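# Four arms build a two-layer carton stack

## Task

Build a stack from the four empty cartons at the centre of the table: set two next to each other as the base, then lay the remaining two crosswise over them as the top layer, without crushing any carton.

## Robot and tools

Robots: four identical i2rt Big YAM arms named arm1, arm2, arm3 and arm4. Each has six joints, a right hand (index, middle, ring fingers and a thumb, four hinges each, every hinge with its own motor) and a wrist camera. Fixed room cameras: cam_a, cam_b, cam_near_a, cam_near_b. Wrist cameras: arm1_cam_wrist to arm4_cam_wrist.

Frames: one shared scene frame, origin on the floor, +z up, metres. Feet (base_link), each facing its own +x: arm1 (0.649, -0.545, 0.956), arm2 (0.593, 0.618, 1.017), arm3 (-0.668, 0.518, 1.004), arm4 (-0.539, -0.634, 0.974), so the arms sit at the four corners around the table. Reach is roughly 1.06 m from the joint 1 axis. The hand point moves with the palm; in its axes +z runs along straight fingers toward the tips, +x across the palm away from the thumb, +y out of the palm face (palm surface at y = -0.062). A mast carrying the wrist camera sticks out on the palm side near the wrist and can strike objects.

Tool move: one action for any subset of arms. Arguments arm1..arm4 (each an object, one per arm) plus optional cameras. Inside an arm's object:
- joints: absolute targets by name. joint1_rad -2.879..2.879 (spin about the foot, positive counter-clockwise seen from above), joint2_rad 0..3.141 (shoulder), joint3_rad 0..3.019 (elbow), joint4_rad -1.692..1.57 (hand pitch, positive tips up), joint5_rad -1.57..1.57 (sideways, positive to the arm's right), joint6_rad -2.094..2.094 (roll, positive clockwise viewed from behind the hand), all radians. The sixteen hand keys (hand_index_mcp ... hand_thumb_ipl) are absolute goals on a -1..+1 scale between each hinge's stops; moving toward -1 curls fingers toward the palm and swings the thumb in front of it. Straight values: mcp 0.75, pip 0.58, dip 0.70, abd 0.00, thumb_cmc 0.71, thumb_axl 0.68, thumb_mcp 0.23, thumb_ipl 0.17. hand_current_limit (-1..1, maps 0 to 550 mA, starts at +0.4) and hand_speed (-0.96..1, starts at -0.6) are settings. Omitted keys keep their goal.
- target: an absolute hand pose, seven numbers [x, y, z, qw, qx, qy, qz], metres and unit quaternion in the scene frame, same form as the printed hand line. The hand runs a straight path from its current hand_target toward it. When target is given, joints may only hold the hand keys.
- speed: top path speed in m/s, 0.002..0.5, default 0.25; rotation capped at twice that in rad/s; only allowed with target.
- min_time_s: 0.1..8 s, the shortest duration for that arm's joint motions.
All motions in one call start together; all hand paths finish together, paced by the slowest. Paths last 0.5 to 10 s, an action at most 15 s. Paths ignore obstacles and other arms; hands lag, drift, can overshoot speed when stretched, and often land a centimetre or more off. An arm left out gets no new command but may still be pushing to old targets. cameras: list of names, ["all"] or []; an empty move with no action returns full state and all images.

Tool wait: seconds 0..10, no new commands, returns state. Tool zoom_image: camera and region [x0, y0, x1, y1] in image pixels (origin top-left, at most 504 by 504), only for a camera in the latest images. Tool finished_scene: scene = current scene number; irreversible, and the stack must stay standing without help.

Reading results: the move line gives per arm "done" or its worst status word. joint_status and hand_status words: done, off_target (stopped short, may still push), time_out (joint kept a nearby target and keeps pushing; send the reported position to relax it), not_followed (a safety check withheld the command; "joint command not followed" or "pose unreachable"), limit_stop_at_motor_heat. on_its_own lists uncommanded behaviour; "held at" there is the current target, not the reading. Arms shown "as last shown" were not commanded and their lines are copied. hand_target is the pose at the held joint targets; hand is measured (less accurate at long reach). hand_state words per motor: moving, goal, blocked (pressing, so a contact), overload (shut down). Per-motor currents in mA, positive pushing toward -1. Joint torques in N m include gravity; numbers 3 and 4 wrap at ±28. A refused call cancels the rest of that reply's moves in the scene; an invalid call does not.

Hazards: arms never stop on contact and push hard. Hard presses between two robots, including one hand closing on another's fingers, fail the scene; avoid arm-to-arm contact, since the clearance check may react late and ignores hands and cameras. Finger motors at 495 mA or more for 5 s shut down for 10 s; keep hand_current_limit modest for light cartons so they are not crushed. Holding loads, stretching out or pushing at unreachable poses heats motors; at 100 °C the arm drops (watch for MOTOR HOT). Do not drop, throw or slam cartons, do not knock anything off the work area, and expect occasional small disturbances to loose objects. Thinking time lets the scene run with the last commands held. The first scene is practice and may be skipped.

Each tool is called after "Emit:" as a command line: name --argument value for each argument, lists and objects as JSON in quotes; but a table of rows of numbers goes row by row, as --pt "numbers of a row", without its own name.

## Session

Emit:
move --cameras '["all"]'

Scene clock: 0.00 s.
Joint torques (N m): no reading
Heat: arm1: hottest joint3_rad 41 °C; arm2: hottest joint3_rad 35 °C; arm3: hottest joint2_rad 36 °C; arm4: hottest joint2_rad 33 °C.
Joint velocities: within noise
arm1.joint_positions: joint1_rad=-0.163 joint2_rad=+0.627 joint3_rad=+1.423 joint4_rad=-1.198 joint5_rad=+0.085 joint6_rad=+1.173 hand_index_mcp=+0.753 hand_index_abd=+0.000 hand_index_pip=+0.577 hand_index_dip=+0.696 hand_middle_mcp=+0.753 hand_middle_abd=+0.000 hand_middle_pip=+0.577 hand_middle_dip=+0.696 hand_ring_mcp=+0.753 hand_ring_abd=+0.000 hand_ring_pip=+0.577 hand_ring_dip=+0.696 hand_thumb_cmc=+0.714 hand_thumb_axl=+0.677 hand_thumb_mcp=+0.226 hand_thumb_ipl=+0.168 hand_current_limit=+0.400 hand_speed=-0.600
arm1.joint_status: not commanded
arm1.hand_state: goal,overload,goal,goal,goal,goal,goal,goal,goal,goal,goal,goal,goal,goal,goal,goal
arm1.index_mcp_current_ma: 0
arm1.index_abd_current_ma: 0
arm1.index_pip_current_ma: 0
arm1.index_dip_current_ma: 0
arm1.middle_mcp_current_ma: 0
arm1.middle_abd_current_ma: 0
arm1.middle_pip_current_ma: 0
arm1.middle_dip_current_ma: 0
arm1.ring_mcp_current_ma: 0
arm1.ring_abd_current_ma: 0
arm1.ring_pip_current_ma: 0
arm1.ring_dip_current_ma: 0
arm1.thumb_cmc_current_ma: 0
arm1.thumb_axl_current_ma: 0
arm1.thumb_mcp_current_ma: 0
arm1.thumb_ipl_current_ma: 0
arm1.hand_goal_index_mcp: 0.754
arm1.hand_goal_index_abd: 0.000
arm1.hand_goal_index_pip: 0.576
arm1.hand_goal_index_dip: 0.696
arm1.hand_goal_middle_mcp: 0.754
arm1.hand_goal_middle_abd: 0.000
arm1.hand_goal_middle_pip: 0.576
arm1.hand_goal_middle_dip: 0.696
arm1.hand_goal_ring_mcp: 0.754
arm1.hand_goal_ring_abd: 0.000
arm1.hand_goal_ring_pip: 0.576
arm1.hand_goal_ring_dip: 0.696
arm1.hand_goal_thumb_cmc: 0.714
arm1.hand_goal_thumb_axl: 0.678
arm1.hand_goal_thumb_mcp: 0.226
arm1.hand_goal_thumb_ipl: 0.168
arm1.hand: x=+0.5163 y=-0.3071 z=+1.5515 quat_wxyz=(-0.459, +0.133, +0.825, +0.303) (m; scene frame)
arm1.hand_target: x=+0.5199 y=-0.3097 z=+1.5665 quat_wxyz=(-0.471, +0.133, +0.815, +0.310) (m; scene frame)
arm1.hand_status: not commanded
arm2.joint_positions: joint1_rad=+0.279 joint2_rad=+0.541 joint3_rad=+1.337 joint4_rad=-1.247 joint5_rad=+0.039 joint6_rad=+1.095 hand_index_mcp=+0.753 hand_index_abd=+0.000 hand_index_pip=+0.577 hand_index_dip=+0.696 hand_middle_mcp=+0.753 hand_middle_abd=+0.000 hand_middle_pip=+0.577 hand_middle_dip=+0.696 hand_ring_mcp=+0.753 hand_ring_abd=+0.000 hand_ring_pip=+0.577 hand_ring_dip=+0.696 hand_thumb_cmc=+0.714 hand_thumb_axl=+0.677 hand_thumb_mcp=+0.226 hand_thumb_ipl=+0.168 hand_current_limit=+0.400 hand_speed=-0.600
arm2.joint_status: not commanded
arm2.hand_state: goal,goal,goal,goal,goal,goal,goal,goal,goal,goal,goal,goal,goal,goal,goal,goal
arm2.index_mcp_current_ma: 0
arm2.index_abd_current_ma: 0
arm2.index_pip_current_ma: 0
arm2.index_dip_current_ma: 0
arm2.middle_mcp_current_ma: 0
arm2.middle_abd_current_ma: 0
arm2.middle_pip_current_ma: 0
arm2.middle_dip_current_ma: 0
arm2.ring_mcp_current_ma: 0
arm2.ring_abd_current_ma: 0
arm2.ring_pip_current_ma: 0
arm2.ring_dip_current_ma: 0
arm2.thumb_cmc_current_ma: 0
arm2.thumb_axl_current_ma: 0
arm2.thumb_mcp_current_ma: 0
arm2.thumb_ipl_current_ma: 0
arm2.hand_goal_index_mcp: 0.754
arm2.hand_goal_index_abd: 0.000
arm2.hand_goal_index_pip: 0.576
arm2.hand_goal_index_dip: 0.696
arm2.hand_goal_middle_mcp: 0.754
arm2.hand_goal_middle_abd: 0.000
arm2.hand_goal_middle_pip: 0.576
arm2.hand_goal_middle_dip: 0.696
arm2.hand_goal_ring_mcp: 0.754
arm2.hand_goal_ring_abd: 0.000
arm2.hand_goal_ring_pip: 0.576
arm2.hand_goal_ring_dip: 0.696
arm2.hand_goal_thumb_cmc: 0.714
arm2.hand_goal_thumb_axl: 0.678
arm2.hand_goal_thumb_mcp: 0.226
arm2.hand_goal_thumb_ipl: 0.168
arm2.hand: x=+0.3899 y=+0.4794 z=+1.5841 quat_wxyz=(+0.518, +0.558, -0.637, +0.118) (m; scene frame)
arm2.hand_target: x=+0.3917 y=+0.4823 z=+1.5975 quat_wxyz=(+0.530, +0.553, -0.631, +0.122) (m; scene frame)
arm2.hand_status: not commanded
arm3.joint_positions: joint1_rad=+0.089 joint2_rad=+0.578 joint3_rad=+1.362 joint4_rad=-1.258 joint5_rad=-0.106 joint6_rad=+1.060 hand_index_mcp=+0.753 hand_index_abd=+0.000 hand_index_pip=+0.577 hand_index_dip=+0.696 hand_middle_mcp=+0.753 hand_middle_abd=+0.000 hand_middle_pip=+0.577 hand_middle_dip=+0.696 hand_ring_mcp=+0.753 hand_ring_abd=+0.000 hand_ring_pip=+0.577 hand_ring_dip=+0.696 hand_thumb_cmc=+0.714 hand_thumb_axl=+0.677 hand_thumb_mcp=+0.226 hand_thumb_ipl=+0.168 hand_current_limit=+0.400 hand_speed=-0.600
arm3.joint_status: not commanded
arm3.hand_state: goal,goal,goal,goal,goal,goal,goal,goal,goal,goal,goal,goal,goal,goal,goal,goal
arm3.index_mcp_current_ma: 0
arm3.index_abd_current_ma: 0
arm3.index_pip_current_ma: 0
arm3.index_dip_current_ma: 0
arm3.middle_mcp_current_ma: 0
arm3.middle_abd_current_ma: 0
arm3.middle_pip_current_ma: 0
arm3.middle_dip_current_ma: 0
arm3.ring_mcp_current_ma: 0
arm3.ring_abd_current_ma: 0
arm3.ring_pip_current_ma: 0
arm3.ring_dip_current_ma: 0
arm3.thumb_cmc_current_ma: 0
arm3.thumb_axl_current_ma: 0
arm3.thumb_mcp_current_ma: 0
arm3.thumb_ipl_current_ma: 0
arm3.hand_goal_index_mcp: 0.754
arm3.hand_goal_index_abd: 0.000
arm3.hand_goal_index_pip: 0.576
arm3.hand_goal_index_dip: 0.696
arm3.hand_goal_middle_mcp: 0.754
arm3.hand_goal_middle_abd: 0.000
arm3.hand_goal_middle_pip: 0.576
arm3.hand_goal_middle_dip: 0.696
arm3.hand_goal_ring_mcp: 0.754
arm3.hand_goal_ring_abd: 0.000
arm3.hand_goal_ring_pip: 0.576
arm3.hand_goal_ring_dip: 0.696
arm3.hand_goal_thumb_cmc: 0.714
arm3.hand_goal_thumb_axl: 0.678
arm3.hand_goal_thumb_mcp: 0.226
arm3.hand_goal_thumb_ipl: 0.168
arm3.hand: x=-0.5049 y=+0.3224 z=+1.5732 quat_wxyz=(+0.250, +0.851, -0.022, +0.461) (m; scene frame)
arm3.hand_target: x=-0.5079 y=+0.3249 z=+1.5883 quat_wxyz=(+0.258, +0.843, -0.021, +0.472) (m; scene frame)
arm3.hand_status: not commanded
arm4.joint_positions: joint1_rad=-0.005 joint2_rad=+0.623 joint3_rad=+1.447 joint4_rad=-1.268 joint5_rad=+0.039 joint6_rad=+1.049 hand_index_mcp=+0.753 hand_index_abd=+0.000 hand_index_pip=+0.577 hand_index_dip=+0.696 hand_middle_mcp=+0.753 hand_middle_abd=+0.000 hand_middle_pip=+0.577 hand_middle_dip=+0.696 hand_ring_mcp=+0.753 hand_ring_abd=+0.000 hand_ring_pip=+0.577 hand_ring_dip=+0.696 hand_thumb_cmc=+0.714 hand_thumb_axl=+0.677 hand_thumb_mcp=+0.226 hand_thumb_ipl=+0.168 hand_current_limit=+0.400 hand_speed=-0.600
arm4.joint_status: not commanded
arm4.hand_state: goal,goal,goal,goal,goal,goal,goal,goal,goal,goal,goal,goal,goal,goal,goal,goal
arm4.index_mcp_current_ma: 0
arm4.index_abd_current_ma: 0
arm4.index_pip_current_ma: 0
arm4.index_dip_current_ma: 0
arm4.middle_mcp_current_ma: 0
arm4.middle_abd_current_ma: 0
arm4.middle_pip_current_ma: 0
arm4.middle_dip_current_ma: 0
arm4.ring_mcp_current_ma: 0
arm4.ring_abd_current_ma: 0
arm4.ring_pip_current_ma: 0
arm4.ring_dip_current_ma: 0
arm4.thumb_cmc_current_ma: 0
arm4.thumb_axl_current_ma: 0
arm4.thumb_mcp_current_ma: 0
arm4.thumb_ipl_current_ma: 0
arm4.hand_goal_index_mcp: 0.754
arm4.hand_goal_index_abd: 0.000
arm4.hand_goal_index_pip: 0.576
arm4.hand_goal_index_dip: 0.696
arm4.hand_goal_middle_mcp: 0.754
arm4.hand_goal_middle_abd: 0.000
arm4.hand_goal_middle_pip: 0.576
arm4.hand_goal_middle_dip: 0.696
arm4.hand_goal_ring_mcp: 0.754
arm4.hand_goal_ring_abd: 0.000
arm4.hand_goal_ring_pip: 0.576
arm4.hand_goal_ring_dip: 0.696
arm4.hand_goal_thumb_cmc: 0.714
arm4.hand_goal_thumb_axl: 0.678
arm4.hand_goal_thumb_mcp: 0.226
arm4.hand_goal_thumb_ipl: 0.168
arm4.hand: x=-0.3358 y=-0.4699 z=+1.5757 quat_wxyz=(-0.116, +0.611, +0.586, +0.520) (m; scene frame)
arm4.hand_target: x=-0.3379 y=-0.4733 z=+1.5898 quat_wxyz=(-0.119, +0.604, +0.580, +0.533) (m; scene frame)
arm4.hand_status: not commanded
pictures: arm1_cam_wrist, arm2_cam_wrist, arm3_cam_wrist, arm4_cam_wrist, cam_a, cam_b, cam_near_a, cam_near_b
camera_calibration:
arm1_cam_wrist: T_world_to_cam=[[0.719981, 0.559973, -0.409949, 0.474155], [0.458877, -0.827275, -0.32411, -0.0323473], [-0.520633, 0.0452372, -0.852581, 1.73267], [0, 0, 0, 1]] pos_world=[0.575547, -0.370655, 1.66114]
arm2_cam_wrist: T_world_to_cam=[[-0.667228, 0.661437, -0.342502, 0.517808], [0.744821, 0.596776, -0.298496, -0.143712], [0.00696101, -0.454268, -0.890838, 1.74731], [0, 0, 0, 1]] pos_world=[0.440373, 0.537012, 1.69102]
arm3_cam_wrist: T_world_to_cam=[[-0.604667, -0.681067, -0.412947, 0.604246], [-0.642256, 0.72356, -0.252918, -0.204956], [0.471046, 0.112287, -0.874933, 1.70512], [0, 0, 0, 1]] pos_world=[-0.569455, 0.368368, 1.68955]
arm4_cam_wrist: T_world_to_cam=[[0.709823, -0.628747, -0.317534, 0.479202], [-0.704349, -0.637776, -0.311662, -0.0872309], [-0.00655866, 0.44488, -0.895566, 1.74365], [0, 0, 0, 1]] pos_world=[-0.390153, -0.530053, 1.68653]

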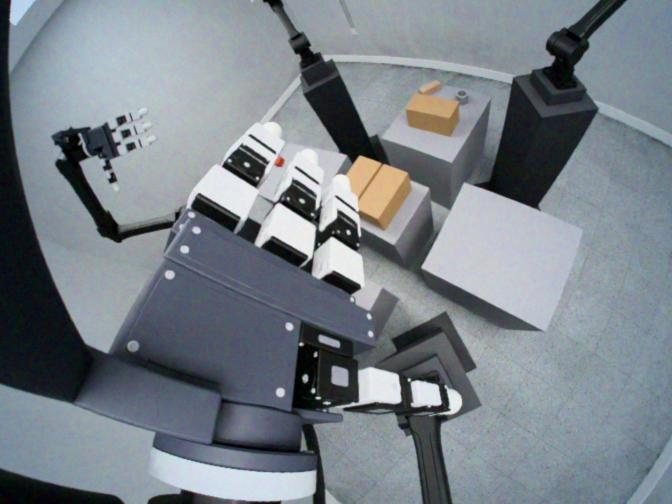

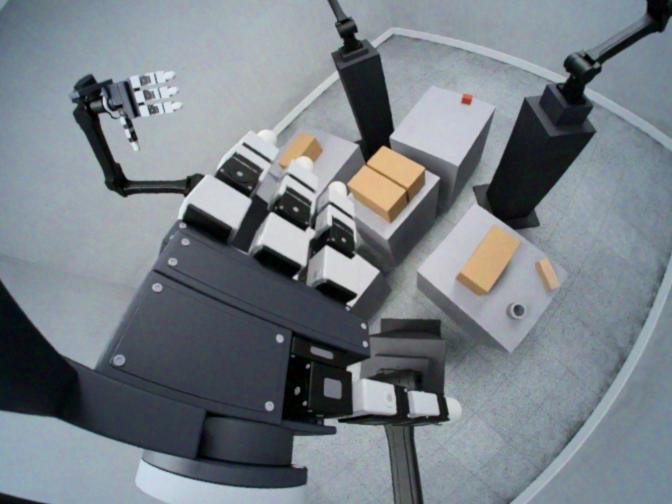

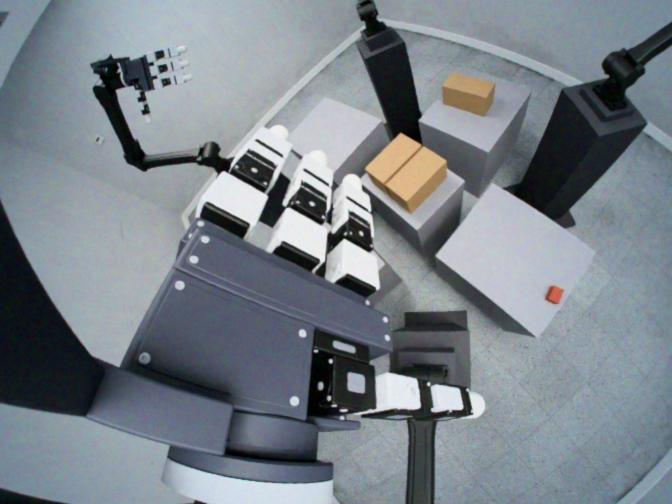

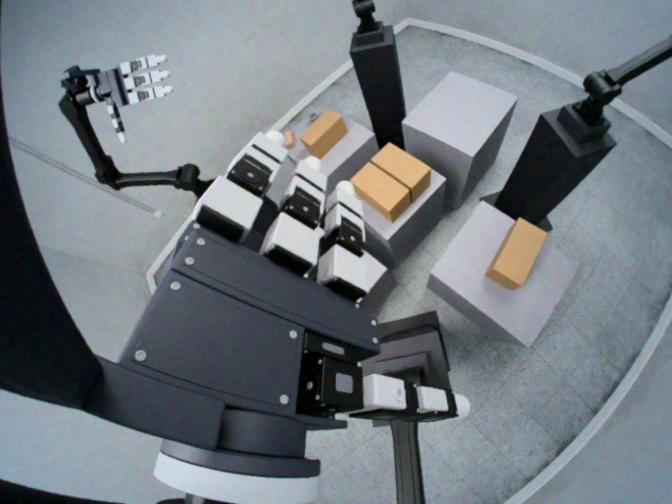

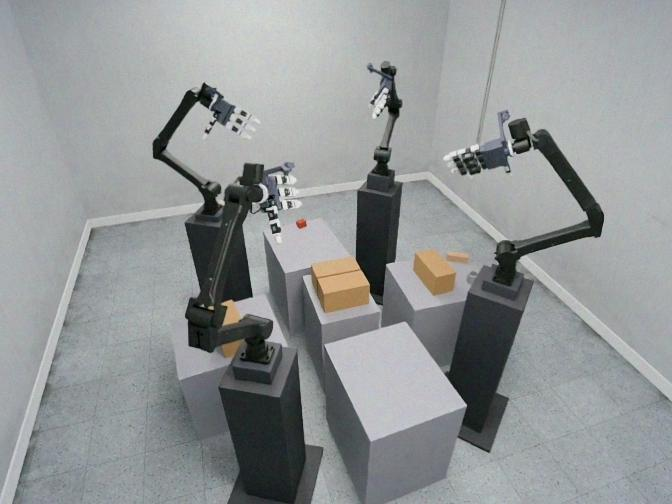

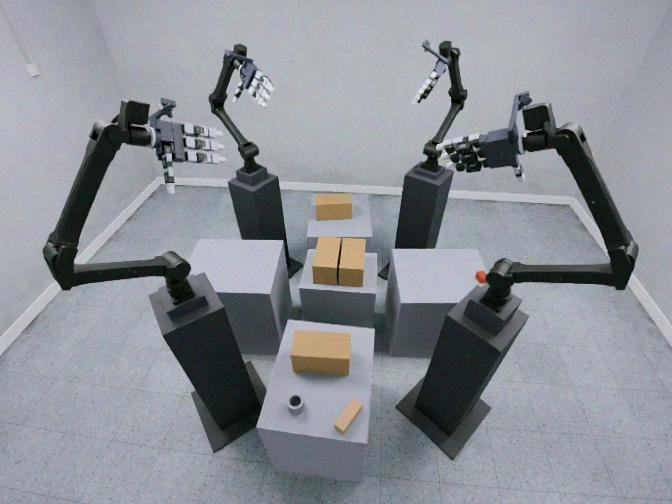

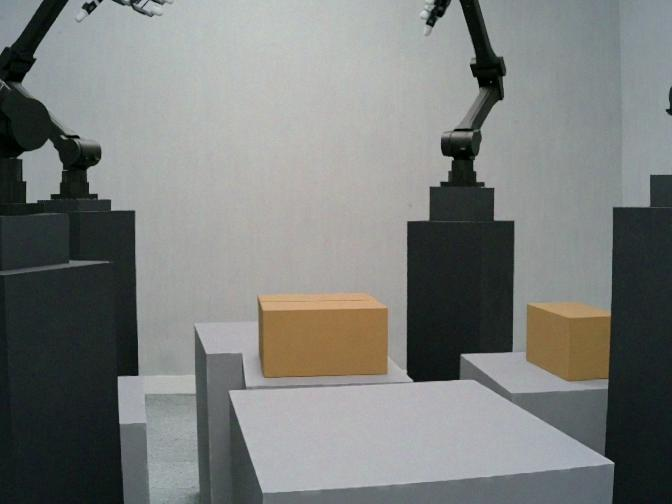

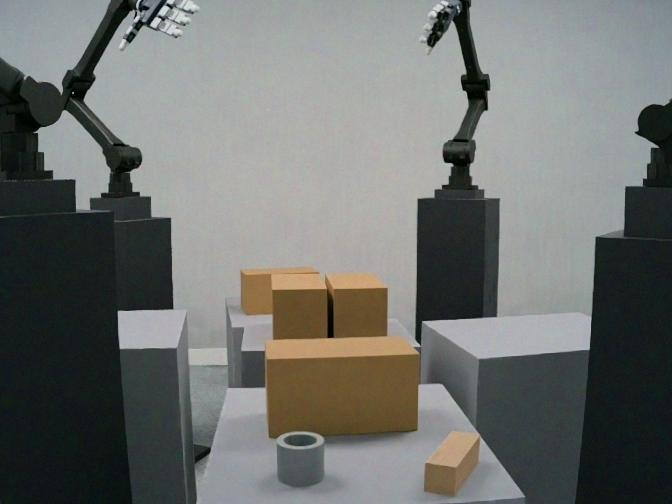

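Emit:
move --arm1 '{"joints": {"joint1_rad": 0.6, "joint2_rad": 1.4, "joint3_rad": 1.35, "joint4_rad": -1.52, "joint5_rad": 0, "joint6_rad": 0.1, "hand_index_mcp": 1.0, "hand_middle_mcp": 0.589, "hand_ring_mcp": 0.589, "hand_index_pip": 0.796, "hand_middle_pip": 0.796, "hand_ring_pip": 0.796, "hand_index_dip": 0.87, "hand_middle_dip": 0.87, "hand_ring_dip": 0.87}, "min_time_s": 2.5}' --arm2 '{"joints": {"joint1_rad": -0.62, "joint2_rad": 1.4, "joint3_rad": 1.35, "joint4_rad": -1.52, "joint5_rad": 0, "joint6_rad": 0.1, "hand_index_mcp": 0.589, "hand_middle_mcp": 0.589, "hand_ring_mcp": 0.589, "hand_index_pip": 0.796, "hand_middle_pip": 0.796, "hand_ring_pip": 0.796, "hand_index_dip": 0.87, "hand_middle_dip": 0.87, "hand_ring_dip": 0.87}, "min_time_s": 2.5}' --arm3 '{"joints": {"joint1_rad": 0.82, "joint2_rad": 1.4, "joint3_rad": 1.35, "joint4_rad": -1.52, "joint5_rad": 0, "joint6_rad": 0.1, "hand_index_mcp": 0.589, "hand_middle_mcp": 0.589, "hand_ring_mcp": 0.589, "hand_index_pip": 0.796, "hand_middle_pip": 0.796, "hand_ring_pip": 0.796, "hand_index_dip": 0.87, "hand_middle_dip": 0.87, "hand_ring_dip": 0.87}, "min_time_s": 2.5}' --arm4 '{"joints": {"joint1_rad": -1.0, "joint2_rad": 1.4, "joint3_rad": 1.35, "joint4_rad": -1.52, "joint5_rad": 0, "joint6_rad": 0, "hand_index_mcp": 0.589, "hand_middle_mcp": 0.589, "hand_ring_mcp": 0.589, "hand_index_pip": 0.796, "hand_middle_pip": 0.796, "hand_ring_pip": 0.796, "hand_index_dip": 0.87, "hand_middle_dip": 0.87, "hand_ring_dip": 0.87}, "min_time_s": 2.5}' --cameras '["arm1_cam_wrist", "arm2_cam_wrist", "arm3_cam_wrist", "arm4_cam_wrist", "cam_a", "cam_b"]'

Scene clock: 15.67 s.
Joint torques (N m): arm1=[1.73 -10.29 10.45 -0.5 0.06 -0.25] | arm2=[-0.91 -8.23 8.7 -0.29 0.11 -0.19] | arm3=[-2.37 -10.7 10.91 -0.5 0.1 -0.2] | arm4=[-2.02 -11.34 9.1 -0.46 0.02 -0.06]
Heat: arm1: hottest joint3_rad 44 °C; arm2: hottest joint3_rad 36 °C; arm3: hottest joint3_rad 38 °C; arm4: hottest joint3_rad 34 °C.
move: arm1 done; arm2 done; arm3 done; arm4 done
Joint velocities: within noise
arm1.joint_positions: joint1_rad=+0.593 joint2_rad=+1.416 joint3_rad=+1.339 joint4_rad=-1.503 joint5_rad=+0.001 joint6_rad=+0.110 hand_index_mcp=+0.997 hand_index_abd=+0.267 hand_index_pip=+0.793 hand_index_dip=+0.868 hand_middle_mcp=+0.592 hand_middle_abd=+0.001 hand_middle_pip=+0.794 hand_middle_dip=+0.867 hand_ring_mcp=+0.592 hand_ring_abd=+0.001 hand_ring_pip=+0.794 hand_ring_dip=+0.868 hand_thumb_cmc=+0.716 hand_thumb_axl=+0.677 hand_thumb_mcp=+0.224 hand_thumb_ipl=+0.168 hand_current_limit=+0.400 hand_speed=-0.600
arm1.joint_status: all done
arm1.hand_state: goal,overload,goal,goal,goal,goal,goal,goal,goal,goal,goal,goal,goal,goal,goal,goal
arm1.index_mcp_current_ma: -6
arm1.index_abd_current_ma: 0
arm1.index_pip_current_ma: -5
arm1.index_dip_current_ma: -5
arm1.middle_mcp_current_ma: 5
arm1.middle_abd_current_ma: 1
arm1.middle_pip_current_ma: -3
arm1.middle_dip_current_ma: -6
arm1.ring_mcp_current_ma: 5
arm1.ring_abd_current_ma: 1
arm1.ring_pip_current_ma: -4
arm1.ring_dip_current_ma: -5
arm1.thumb_cmc_current_ma: 3
arm1.thumb_axl_current_ma: -1
arm1.thumb_mcp_current_ma: -7
arm1.thumb_ipl_current_ma: -1
arm1.hand_goal_index_mcp: 1.000
arm1.hand_goal_index_abd: 0.000
arm1.hand_goal_index_pip: 0.796
arm1.hand_goal_index_dip: 0.870
arm1.hand_goal_middle_mcp: 0.590
arm1.hand_goal_middle_abd: 0.000
arm1.hand_goal_middle_pip: 0.796
arm1.hand_goal_middle_dip: 0.870
arm1.hand_goal_ring_mcp: 0.590
arm1.hand_goal_ring_abd: 0.000
arm1.hand_goal_ring_pip: 0.796
arm1.hand_goal_ring_dip: 0.870
arm1.hand_goal_thumb_cmc: 0.714
arm1.hand_goal_thumb_axl: 0.678
arm1.hand_goal_thumb_mcp: 0.226
arm1.hand_goal_thumb_ipl: 0.168
arm1.hand: x=+0.1579 y=-0.5597 z=+1.1945 quat_wxyz=(-0.001, -0.704, +0.710, -0.006) (m; scene frame)
arm1.hand_target: x=+0.1591 y=-0.5608 z=+1.1994 quat_wxyz=(+0.000, -0.708, +0.706, -0.007) (m; scene frame)
arm1.hand_status: not commanded
arm2.joint_positions: joint1_rad=-0.631 joint2_rad=+1.416 joint3_rad=+1.337 joint4_rad=-1.506 joint5_rad=+0.002 joint6_rad=+0.117 hand_index_mcp=+0.592 hand_index_abd=+0.000 hand_index_pip=+0.794 hand_index_dip=+0.867 hand_middle_mcp=+0.592 hand_middle_abd=+0.000 hand_middle_pip=+0.794 hand_middle_dip=+0.867 hand_ring_mcp=+0.592 hand_ring_abd=+0.000 hand_ring_pip=+0.794 hand_ring_dip=+0.868 hand_thumb_cmc=+0.716 hand_thumb_axl=+0.677 hand_thumb_mcp=+0.223 hand_thumb_ipl=+0.168 hand_current_limit=+0.400 hand_speed=-0.600
arm2.joint_status: all done
arm2.hand_state: goal,goal,goal,goal,goal,goal,goal,goal,goal,goal,goal,goal,goal,goal,goal,goal
arm2.index_mcp_current_ma: 1
arm2.index_abd_current_ma: 0
arm2.index_pip_current_ma: -1
arm2.index_dip_current_ma: -1
arm2.middle_mcp_current_ma: 1
arm2.middle_abd_current_ma: 0
arm2.middle_pip_current_ma: -1
arm2.middle_dip_current_ma: -1
arm2.ring_mcp_current_ma: 1
arm2.ring_abd_current_ma: 0
arm2.ring_pip_current_ma: -1
arm2.ring_dip_current_ma: -1
arm2.thumb_cmc_current_ma: 1
arm2.thumb_axl_current_ma: 0
arm2.thumb_mcp_current_ma: -2
arm2.thumb_ipl_current_ma: 0
arm2.hand_goal_index_mcp: 0.590
arm2.hand_goal_index_abd: 0.000
arm2.hand_goal_index_pip: 0.796
arm2.hand_goal_index_dip: 0.870
arm2.hand_goal_middle_mcp: 0.590
arm2.hand_goal_middle_abd: 0.000
arm2.hand_goal_middle_pip: 0.796
arm2.hand_goal_middle_dip: 0.870
arm2.hand_goal_ring_mcp: 0.590
arm2.hand_goal_ring_abd: 0.000
arm2.hand_goal_ring_pip: 0.796
arm2.hand_goal_ring_dip: 0.870
arm2.hand_goal_thumb_cmc: 0.714
arm2.hand_goal_thumb_axl: 0.678
arm2.hand_goal_thumb_mcp: 0.226
arm2.hand_goal_thumb_ipl: 0.168
arm2.hand: x=+0.1024 y=+0.6130 z=+1.2534 quat_wxyz=(-0.006, +0.693, -0.721, +0.004) (m; scene frame)
arm2.hand_target: x=+0.1017 y=+0.6104 z=+1.2592 quat_wxyz=(-0.004, +0.700, -0.714, +0.004) (m; scene frame)
arm2.hand_status: not commanded
arm3.joint_positions: joint1_rad=+0.829 joint2_rad=+1.411 joint3_rad=+1.342 joint4_rad=-1.508 joint5_rad=-0.003 joint6_rad=+0.121 hand_index_mcp=+0.593 hand_index_abd=+0.001 hand_index_pip=+0.794 hand_index_dip=+0.868 hand_middle_mcp=+0.593 hand_middle_abd=+0.001 hand_middle_pip=+0.794 hand_middle_dip=+0.867 hand_ring_mcp=+0.593 hand_ring_abd=+0.001 hand_ring_pip=+0.794 hand_ring_dip=+0.867 hand_thumb_cmc=+0.716 hand_thumb_axl=+0.677 hand_thumb_mcp=+0.223 hand_thumb_ipl=+0.168 hand_current_limit=+0.400 hand_speed=-0.600
arm3.joint_status: all done
arm3.hand_state: goal,goal,goal,goal,goal,goal,goal,goal,goal,goal,goal,goal,goal,goal,goal,goal
arm3.index_mcp_current_ma: 5
arm3.index_abd_current_ma: 1
arm3.index_pip_current_ma: -3
arm3.index_dip_current_ma: -4
arm3.middle_mcp_current_ma: 5
arm3.middle_abd_current_ma: 1
arm3.middle_pip_current_ma: -3
arm3.middle_dip_current_ma: -5
arm3.ring_mcp_current_ma: 5
arm3.ring_abd_current_ma: 1
arm3.ring_pip_current_ma: -3
arm3.ring_dip_current_ma: -5
arm3.thumb_cmc_current_ma: 3
arm3.thumb_axl_current_ma: -1
arm3.thumb_mcp_current_ma: -7
arm3.thumb_ipl_current_ma: 0
arm3.hand_goal_index_mcp: 0.590
arm3.hand_goal_index_abd: 0.000
arm3.hand_goal_index_pip: 0.796
arm3.hand_goal_index_dip: 0.870
arm3.hand_goal_middle_mcp: 0.590
arm3.hand_goal_middle_abd: 0.000
arm3.hand_goal_middle_pip: 0.796
arm3.hand_goal_middle_dip: 0.870
arm3.hand_goal_ring_mcp: 0.590
arm3.hand_goal_ring_abd: 0.000
arm3.hand_goal_ring_pip: 0.796
arm3.hand_goal_ring_dip: 0.870
arm3.hand_goal_thumb_cmc: 0.714
arm3.hand_goal_thumb_axl: 0.678
arm3.hand_goal_thumb_mcp: 0.226
arm3.hand_goal_thumb_ipl: 0.168
arm3.hand: x=-0.1764 y=+0.5395 z=+1.2436 quat_wxyz=(+0.000, +0.713, +0.701, -0.007) (m; scene frame)
arm3.hand_target: x=-0.1764 y=+0.5414 z=+1.2459 quat_wxyz=(+0.000, +0.705, +0.709, -0.010) (m; scene frame)
arm3.hand_status: not commanded
arm4.joint_positions: joint1_rad=-0.998 joint2_rad=+1.416 joint3_rad=+1.352 joint4_rad=-1.506 joint5_rad=+0.003 joint6_rad=+0.012 hand_index_mcp=+0.593 hand_index_abd=+0.000 hand_index_pip=+0.794 hand_index_dip=+0.868 hand_middle_mcp=+0.592 hand_middle_abd=+0.000 hand_middle_pip=+0.794 hand_middle_dip=+0.867 hand_ring_mcp=+0.592 hand_ring_abd=+0.000 hand_ring_pip=+0.794 hand_ring_dip=+0.867 hand_thumb_cmc=+0.716 hand_thumb_axl=+0.677 hand_thumb_mcp=+0.223 hand_thumb_ipl=+0.168 hand_current_limit=+0.400 hand_speed=-0.600
arm4.joint_status: all done
arm4.hand_state: goal,goal,goal,goal,goal,goal,goal,goal,goal,goal,goal,goal,goal,goal,goal,goal
arm4.index_mcp_current_ma: 4
arm4.index_abd_current_ma: 0
arm4.index_pip_current_ma: -3
arm4.index_dip_current_ma: -4
arm4.middle_mcp_current_ma: 3
arm4.middle_abd_current_ma: 0
arm4.middle_pip_current_ma: -2
arm4.middle_dip_current_ma: -4
arm4.ring_mcp_current_ma: 3
arm4.ring_abd_current_ma: 0
arm4.ring_pip_current_ma: -3
arm4.ring_dip_current_ma: -4
arm4.thumb_cmc_current_ma: 3
arm4.thumb_axl_current_ma: -1
arm4.thumb_mcp_current_ma: -6
arm4.thumb_ipl_current_ma: 0
arm4.hand_goal_index_mcp: 0.590
arm4.hand_goal_index_abd: 0.000
arm4.hand_goal_index_pip: 0.796
arm4.hand_goal_index_dip: 0.870
arm4.hand_goal_middle_mcp: 0.590
arm4.hand_goal_middle_abd: 0.000
arm4.hand_goal_middle_pip: 0.796
arm4.hand_goal_middle_dip: 0.870
arm4.hand_goal_ring_mcp: 0.590
arm4.hand_goal_ring_abd: 0.000
arm4.hand_goal_ring_pip: 0.796
arm4.hand_goal_ring_dip: 0.870
arm4.hand_goal_thumb_cmc: 0.714
arm4.hand_goal_thumb_axl: 0.678
arm4.hand_goal_thumb_mcp: 0.226
arm4.hand_goal_thumb_ipl: 0.168
arm4.hand: x=-0.0423 y=-0.6391 z=+1.2181 quat_wxyz=(+0.004, +0.698, +0.716, -0.002) (m; scene frame)
arm4.hand_target: x=-0.0462 y=-0.6360 z=+1.2174 quat_wxyz=(-0.001, +0.693, +0.721, -0.006) (m; scene frame)
arm4.hand_status: not commanded
pictures: arm1_cam_wrist, arm2_cam_wrist, arm3_cam_wrist, arm4_cam_wrist, cam_a, cam_b
camera_calibration:
arm1_cam_wrist: T_world_to_cam=[[-0.633279, 0.773096, -0.0357792, 0.613275], [0.539157, 0.47387, 0.696245, -0.695806], [0.555219, 0.421626, -0.716912, 1.1319], [0, 0, 0, 1]] pos_world=[0.135069, -0.621639, 1.31787]
arm2_cam_wrist: T_world_to_cam=[[-0.60964, 0.792276, -0.0252569, -0.359333], [0.549076, 0.445055, 0.707419, -1.25566], [0.571711, 0.417403, -0.706343, 0.692037], [0, 0, 0, 1]] pos_world=[0.0747444, 0.554671, 1.36802]
arm3_cam_wrist: T_world_to_cam=[[0.577694, -0.816031, -0.0190747, 0.606126], [-0.562798, -0.415131, 0.71479, -0.80953], [-0.591209, -0.402194, -0.699079, 1.10913], [0, 0, 0, 1]] pos_world=[-0.150029, 0.604643, 1.36558]
arm4_cam_wrist: T_world_to_cam=[[0.644662, -0.764383, -0.0113749, -0.411437], [-0.542248, -0.467706, 0.69801, -1.21416], [-0.538867, -0.443812, -0.715998, 0.691314], [0, 0, 0, 1]] pos_world=[-0.0206141, -0.575553, 1.3378]

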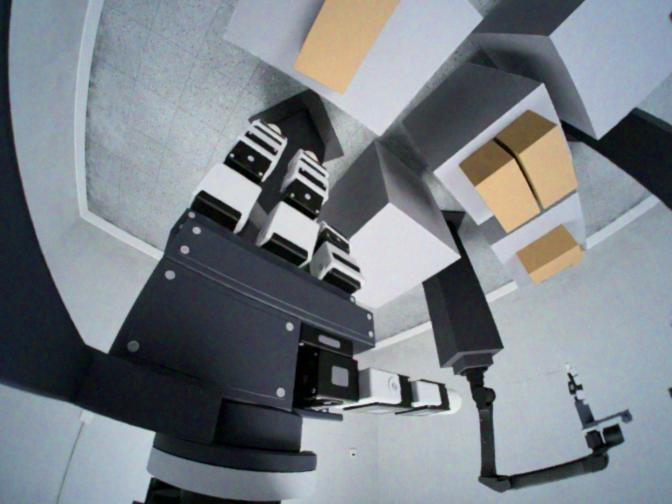

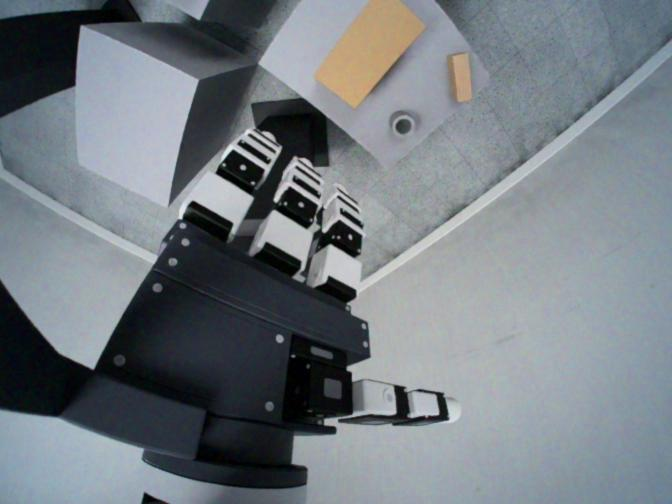

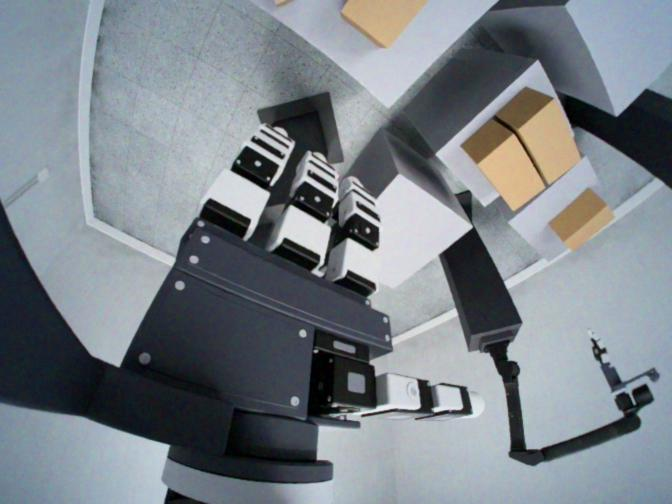

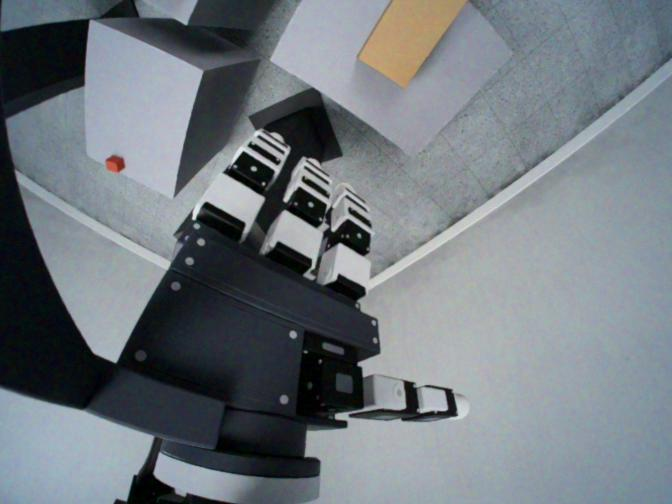

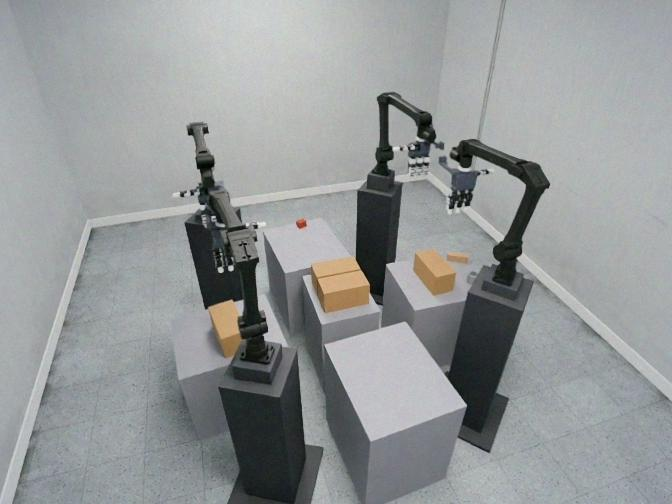

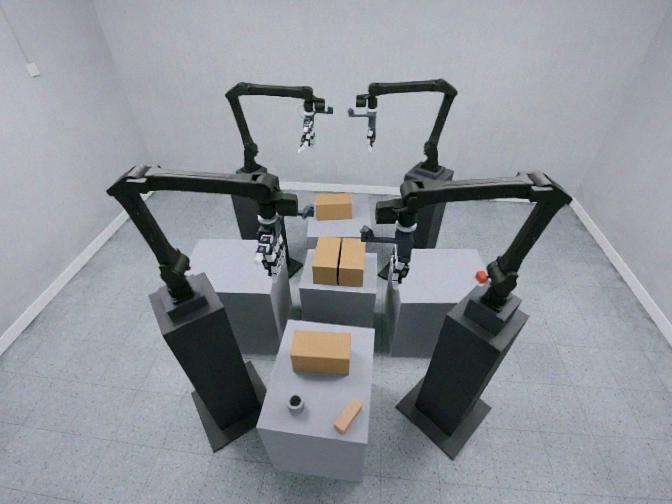

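Emit:
move --arm1 '{"target": [0.191, -0.585, 0.82, 0, 0.7688, -0.6394, 0], "speed": 0.3, "joints": {"hand_current_limit": 0.0, "hand_speed": -0.8}}' --arm4 '{"target": [0.024, -0.703, 0.82, 0, 0.6394, 0.7688, 0], "speed": 0.3, "joints": {"hand_current_limit": 0.0, "hand_speed": -0.8}}' --arm2 '{"target": [0.158, 0.628, 0.83, 0, 0.7071, -0.7071, 0], "speed": 0.3, "joints": {"hand_current_limit": 0.0, "hand_speed": -0.8}}' --arm3 '{"target": [-0.075, 0.583, 0.83, 0, 0.7071, 0.7071, 0], "speed": 0.3, "joints": {"hand_current_limit": 0.0, "hand_speed": -0.8}}' --cameras '["arm1_cam_wrist", "arm2_cam_wrist", "arm3_cam_wrist", "arm4_cam_wrist", "cam_near_b", "cam_b"]'

Scene clock: 42.53 s.
Joint torques (N m): arm1=[2.02 -12.28 4.25 0.59 0.15 -0.23] | arm2=[-1.79 -10.11 2.15 0.65 0.11 -0.14] | arm3=[-1.67 -17.08 8.02 0.39 -0.15 0.18] | arm4=[-2.9 -17.44 7.25 0.44 -0.06 -0.05]
Heat: arm1: hottest joint3_rad 47 °C; arm2: hottest joint3_rad 39 °C; arm3: hottest joint3_rad 40 °C; arm4: hottest joint3_rad 35 °C.
move: arm1 off_target; arm2 off_target; arm3 off_target; arm4 off_target
Joint velocities: within noise
arm1.joint_positions: joint1_rad=+0.604 joint2_rad=+1.934 joint3_rad=+0.761 joint4_rad=-0.433 joint5_rad=+0.007 joint6_rad=-0.046 hand_index_mcp=+0.996 hand_index_abd=+0.267 hand_index_pip=+0.793 hand_index_dip=+0.868 hand_middle_mcp=+0.591 hand_middle_abd=+0.001 hand_middle_pip=+0.794 hand_middle_dip=+0.867 hand_ring_mcp=+0.591 hand_ring_abd=+0.001 hand_ring_pip=+0.794 hand_ring_dip=+0.868 hand_thumb_cmc=+0.715 hand_thumb_axl=+0.677 hand_thumb_mcp=+0.223 hand_thumb_ipl=+0.168 hand_current_limit=+0.000 hand_speed=-0.800
arm1.joint_status: all done
arm1.hand_state: goal,overload,goal,goal,goal,goal,goal,goal,goal,goal,goal,goal,goal,goal,goal,goal
arm1.index_mcp_current_ma: -10
arm1.index_abd_current_ma: 0
arm1.index_pip_current_ma: -5
arm1.index_dip_current_ma: -5
arm1.middle_mcp_current_ma: 1
arm1.middle_abd_current_ma: 1
arm1.middle_pip_current_ma: -3
arm1.middle_dip_current_ma: -6
arm1.ring_mcp_current_ma: 1
arm1.ring_abd_current_ma: 1
arm1.ring_pip_current_ma: -4
arm1.ring_dip_current_ma: -5
arm1.thumb_cmc_current_ma: 3
arm1.thumb_axl_current_ma: -1
arm1.thumb_mcp_current_ma: -7
arm1.thumb_ipl_current_ma: -1
arm1.hand_goal_index_mcp: 1.000
arm1.hand_goal_index_abd: 0.000
arm1.hand_goal_index_pip: 0.796
arm1.hand_goal_index_dip: 0.870
arm1.hand_goal_middle_mcp: 0.590
arm1.hand_goal_middle_abd: 0.000
arm1.hand_goal_middle_pip: 0.796
arm1.hand_goal_middle_dip: 0.870
arm1.hand_goal_ring_mcp: 0.590
arm1.hand_goal_ring_abd: 0.000
arm1.hand_goal_ring_pip: 0.796
arm1.hand_goal_ring_dip: 0.870
arm1.hand_goal_thumb_cmc: 0.714
arm1.hand_goal_thumb_axl: 0.678
arm1.hand_goal_thumb_mcp: 0.226
arm1.hand_goal_thumb_ipl: 0.168
arm1.hand: x=+0.2046 y=-0.5759 z=+0.8148 quat_wxyz=(+0.011, -0.761, +0.649, -0.012) (m; scene frame)
arm1.hand_target: x=+0.1944 y=-0.5821 z=+0.8221 quat_wxyz=(-0.001, -0.767, +0.641, +0.000) (m; scene frame)
arm1.hand_status: off_target (0.017 m and 2.4 deg from the pose sent, 0.377 m and 11.1 deg at the start)
arm2.joint_positions: joint1_rad=-0.653 joint2_rad=+2.065 joint3_rad=+0.711 joint4_rad=-0.246 joint5_rad=+0.002 joint6_rad=+0.056 hand_index_mcp=+0.591 hand_index_abd=+0.000 hand_index_pip=+0.794 hand_index_dip=+0.867 hand_middle_mcp=+0.591 hand_middle_abd=+0.000 hand_middle_pip=+0.794 hand_middle_dip=+0.867 hand_ring_mcp=+0.591 hand_ring_abd=+0.000 hand_ring_pip=+0.794 hand_ring_dip=+0.868 hand_thumb_cmc=+0.716 hand_thumb_axl=+0.677 hand_thumb_mcp=+0.223 hand_thumb_ipl=+0.168 hand_current_limit=+0.000 hand_speed=-0.800
arm2.joint_status: all done
arm2.hand_state: goal,goal,goal,goal,goal,goal,goal,goal,goal,goal,goal,goal,goal,goal,goal,goal
arm2.index_mcp_current_ma: 0
arm2.index_abd_current_ma: 0
arm2.index_pip_current_ma: -1
arm2.index_dip_current_ma: -1
arm2.middle_mcp_current_ma: 0
arm2.middle_abd_current_ma: 0
arm2.middle_pip_current_ma: -1
arm2.middle_dip_current_ma: -1
arm2.ring_mcp_current_ma: 0
arm2.ring_abd_current_ma: 0
arm2.ring_pip_current_ma: -1
arm2.ring_dip_current_ma: -1
arm2.thumb_cmc_current_ma: 1
arm2.thumb_axl_current_ma: 0
arm2.thumb_mcp_current_ma: -2
arm2.thumb_ipl_current_ma: 0
arm2.hand_goal_index_mcp: 0.590
arm2.hand_goal_index_abd: 0.000
arm2.hand_goal_index_pip: 0.796
arm2.hand_goal_index_dip: 0.870
arm2.hand_goal_middle_mcp: 0.590
arm2.hand_goal_middle_abd: 0.000
arm2.hand_goal_middle_pip: 0.796
arm2.hand_goal_middle_dip: 0.870
arm2.hand_goal_ring_mcp: 0.590
arm2.hand_goal_ring_abd: 0.000
arm2.hand_goal_ring_pip: 0.796
arm2.hand_goal_ring_dip: 0.870
arm2.hand_goal_thumb_cmc: 0.714
arm2.hand_goal_thumb_axl: 0.678
arm2.hand_goal_thumb_mcp: 0.226
arm2.hand_goal_thumb_ipl: 0.168
arm2.hand: x=+0.1720 y=+0.6222 z=+0.8259 quat_wxyz=(-0.011, +0.707, -0.707, +0.009) (m; scene frame)
arm2.hand_target: x=+0.1632 y=+0.6238 z=+0.8319 quat_wxyz=(+0.000, +0.710, -0.704, +0.000) (m; scene frame)
arm2.hand_status: off_target (0.016 m and 1.6 deg from the pose sent, 0.427 m and 2.4 deg at the start)
arm3.joint_positions: joint1_rad=+0.888 joint2_rad=+2.209 joint3_rad=+1.181 joint4_rad=-0.589 joint5_rad=-0.009 joint6_rad=+0.144 hand_index_mcp=+0.592 hand_index_abd=+0.001 hand_index_pip=+0.794 hand_index_dip=+0.868 hand_middle_mcp=+0.592 hand_middle_abd=+0.001 hand_middle_pip=+0.794 hand_middle_dip=+0.867 hand_ring_mcp=+0.592 hand_ring_abd=+0.001 hand_ring_pip=+0.794 hand_ring_dip=+0.867 hand_thumb_cmc=+0.716 hand_thumb_axl=+0.677 hand_thumb_mcp=+0.223 hand_thumb_ipl=+0.168 hand_current_limit=+0.000 hand_speed=-0.800
arm3.joint_status: all done
arm3.hand_state: goal,goal,goal,goal,goal,goal,goal,goal,goal,goal,goal,goal,goal,goal,goal,goal
arm3.index_mcp_current_ma: 3
arm3.index_abd_current_ma: 1
arm3.index_pip_current_ma: -3
arm3.index_dip_current_ma: -4
arm3.middle_mcp_current_ma: 2
arm3.middle_abd_current_ma: 1
arm3.middle_pip_current_ma: -3
arm3.middle_dip_current_ma: -5
arm3.ring_mcp_current_ma: 2
arm3.ring_abd_current_ma: 1
arm3.ring_pip_current_ma: -3
arm3.ring_dip_current_ma: -5
arm3.thumb_cmc_current_ma: 3
arm3.thumb_axl_current_ma: -1
arm3.thumb_mcp_current_ma: -8
arm3.thumb_ipl_current_ma: 0
arm3.hand_goal_index_mcp: 0.590
arm3.hand_goal_index_abd: 0.000
arm3.hand_goal_index_pip: 0.796
arm3.hand_goal_index_dip: 0.870
arm3.hand_goal_middle_mcp: 0.590
arm3.hand_goal_middle_abd: 0.000
arm3.hand_goal_middle_pip: 0.796
arm3.hand_goal_middle_dip: 0.870
arm3.hand_goal_ring_mcp: 0.590
arm3.hand_goal_ring_abd: 0.000
arm3.hand_goal_ring_pip: 0.796
arm3.hand_goal_ring_dip: 0.870
arm3.hand_goal_thumb_cmc: 0.714
arm3.hand_goal_thumb_axl: 0.678
arm3.hand_goal_thumb_mcp: 0.226
arm3.hand_goal_thumb_ipl: 0.168
arm3.hand: x=-0.1016 y=+0.5749 z=+0.8180 quat_wxyz=(-0.014, +0.700, +0.714, -0.021) (m; scene frame)
arm3.hand_target: x=-0.0799 y=+0.5838 z=+0.8312 quat_wxyz=(+0.000, +0.704, +0.710, +0.000) (m; scene frame)
arm3.hand_status: off_target (0.030 m and 3.1 deg from the pose sent, 0.428 m and 1.2 deg at the start)
arm4.joint_positions: joint1_rad=-1.162 joint2_rad=+2.128 joint3_rad=+1.059 joint4_rad=-0.564 joint5_rad=-0.004 joint6_rad=-0.301 hand_index_mcp=+0.591 hand_index_abd=+0.000 hand_index_pip=+0.794 hand_index_dip=+0.868 hand_middle_mcp=+0.591 hand_middle_abd=+0.000 hand_middle_pip=+0.794 hand_middle_dip=+0.867 hand_ring_mcp=+0.591 hand_ring_abd=+0.000 hand_ring_pip=+0.794 hand_ring_dip=+0.867 hand_thumb_cmc=+0.716 hand_thumb_axl=+0.677 hand_thumb_mcp=+0.223 hand_thumb_ipl=+0.168 hand_current_limit=+0.000 hand_speed=-0.800
arm4.joint_status: all done
arm4.hand_state: goal,goal,goal,goal,goal,goal,goal,goal,goal,goal,goal,goal,goal,goal,goal,goal
arm4.index_mcp_current_ma: 2
arm4.index_abd_current_ma: 0
arm4.index_pip_current_ma: -3
arm4.index_dip_current_ma: -4
arm4.middle_mcp_current_ma: 1
arm4.middle_abd_current_ma: 0
arm4.middle_pip_current_ma: -2
arm4.middle_dip_current_ma: -4
arm4.ring_mcp_current_ma: 1
arm4.ring_abd_current_ma: 0
arm4.ring_pip_current_ma: -3
arm4.ring_dip_current_ma: -4
arm4.thumb_cmc_current_ma: 2
arm4.thumb_axl_current_ma: -1
arm4.thumb_mcp_current_ma: -7
arm4.thumb_ipl_current_ma: 0
arm4.hand_goal_index_mcp: 0.590
arm4.hand_goal_index_abd: 0.000
arm4.hand_goal_index_pip: 0.796
arm4.hand_goal_index_dip: 0.870
arm4.hand_goal_middle_mcp: 0.590
arm4.hand_goal_middle_abd: 0.000
arm4.hand_goal_middle_pip: 0.796
arm4.hand_goal_middle_dip: 0.870
arm4.hand_goal_ring_mcp: 0.590
arm4.hand_goal_ring_abd: 0.000
arm4.hand_goal_ring_pip: 0.796
arm4.hand_goal_ring_dip: 0.870
arm4.hand_goal_thumb_cmc: 0.714
arm4.hand_goal_thumb_axl: 0.678
arm4.hand_goal_thumb_mcp: 0.226
arm4.hand_goal_thumb_ipl: 0.168
arm4.hand: x=-0.0066 y=-0.6994 z=+0.8038 quat_wxyz=(-0.024, +0.643, +0.765, -0.017) (m; scene frame)
arm4.hand_target: x=+0.0189 y=-0.7046 z=+0.8214 quat_wxyz=(+0.000, +0.641, +0.768, +0.001) (m; scene frame)
arm4.hand_status: off_target (0.035 m and 3.4 deg from the pose sent, 0.409 m and 9.1 deg at the start)
pictures: arm1_cam_wrist, arm2_cam_wrist, arm3_cam_wrist, arm4_cam_wrist, cam_b, cam_near_b
camera_calibration:
arm1_cam_wrist: T_world_to_cam=[[-0.752335, 0.656981, -0.0486491, 0.609828], [0.435816, 0.551727, 0.711099, -0.394994], [0.49402, 0.513783, -0.701407, 0.893549], [0, 0, 0, 1]] pos_world=[0.189509, -0.641807, 0.937289]
arm2_cam_wrist: T_world_to_cam=[[-0.640342, 0.767326, -0.0342553, -0.306869], [0.520913, 0.466617, 0.714785, -1.01024], [0.564457, 0.439863, -0.698505, 0.3272], [0, 0, 0, 1]] pos_world=[0.145054, 0.56294, 0.940142]
arm3_cam_wrist: T_world_to_cam=[[0.60428, -0.79559, -0.0433878, 0.594485], [-0.518501, -0.434, 0.73675, -0.451246], [-0.604981, -0.422707, -0.674771, 0.860552], [0, 0, 0, 1]] pos_world=[-0.0725892, 0.640887, 0.938925]
arm4_cam_wrist: T_world_to_cam=[[0.748024, -0.660223, -0.0675751, -0.366576], [-0.422403, -0.55215, 0.718823, -1.00886], [-0.511895, -0.509152, -0.691902, 0.322301], [0, 0, 0, 1]] pos_world=[0.0130452, -0.634964, 0.923421]

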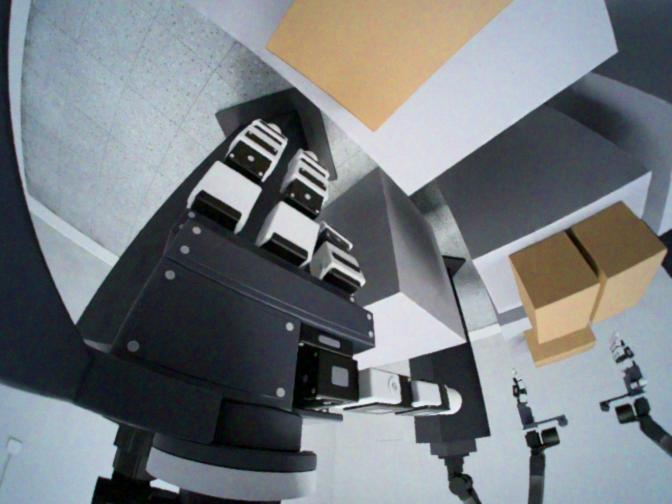

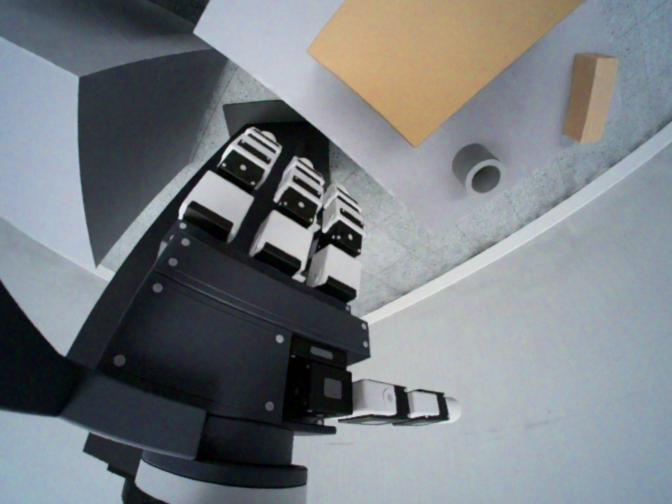

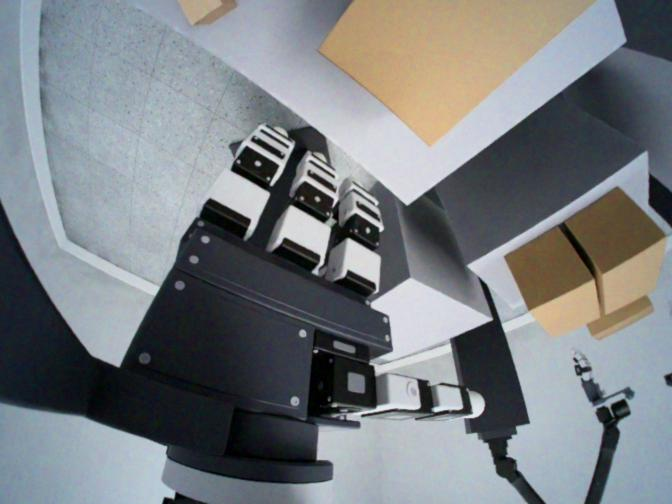

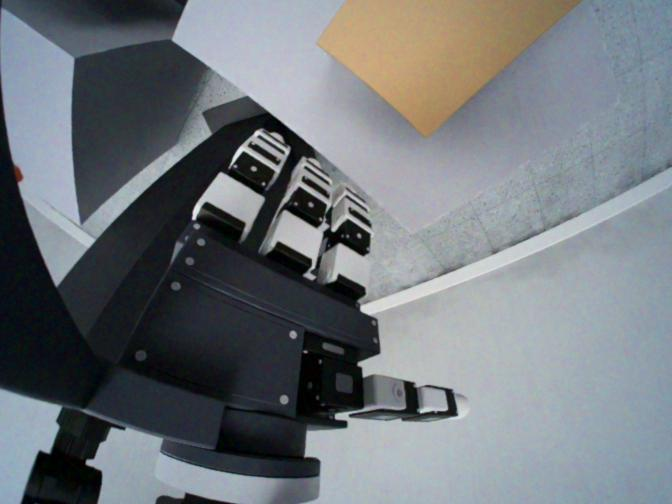

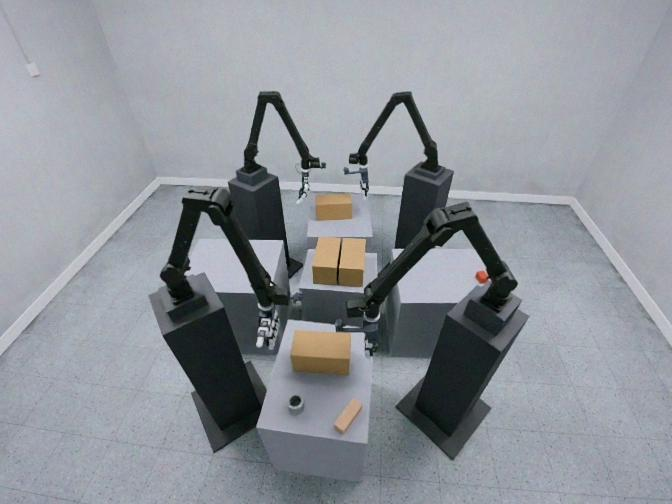

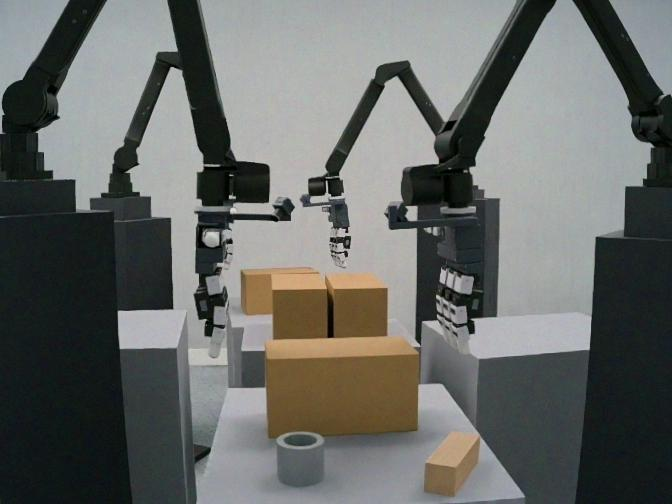

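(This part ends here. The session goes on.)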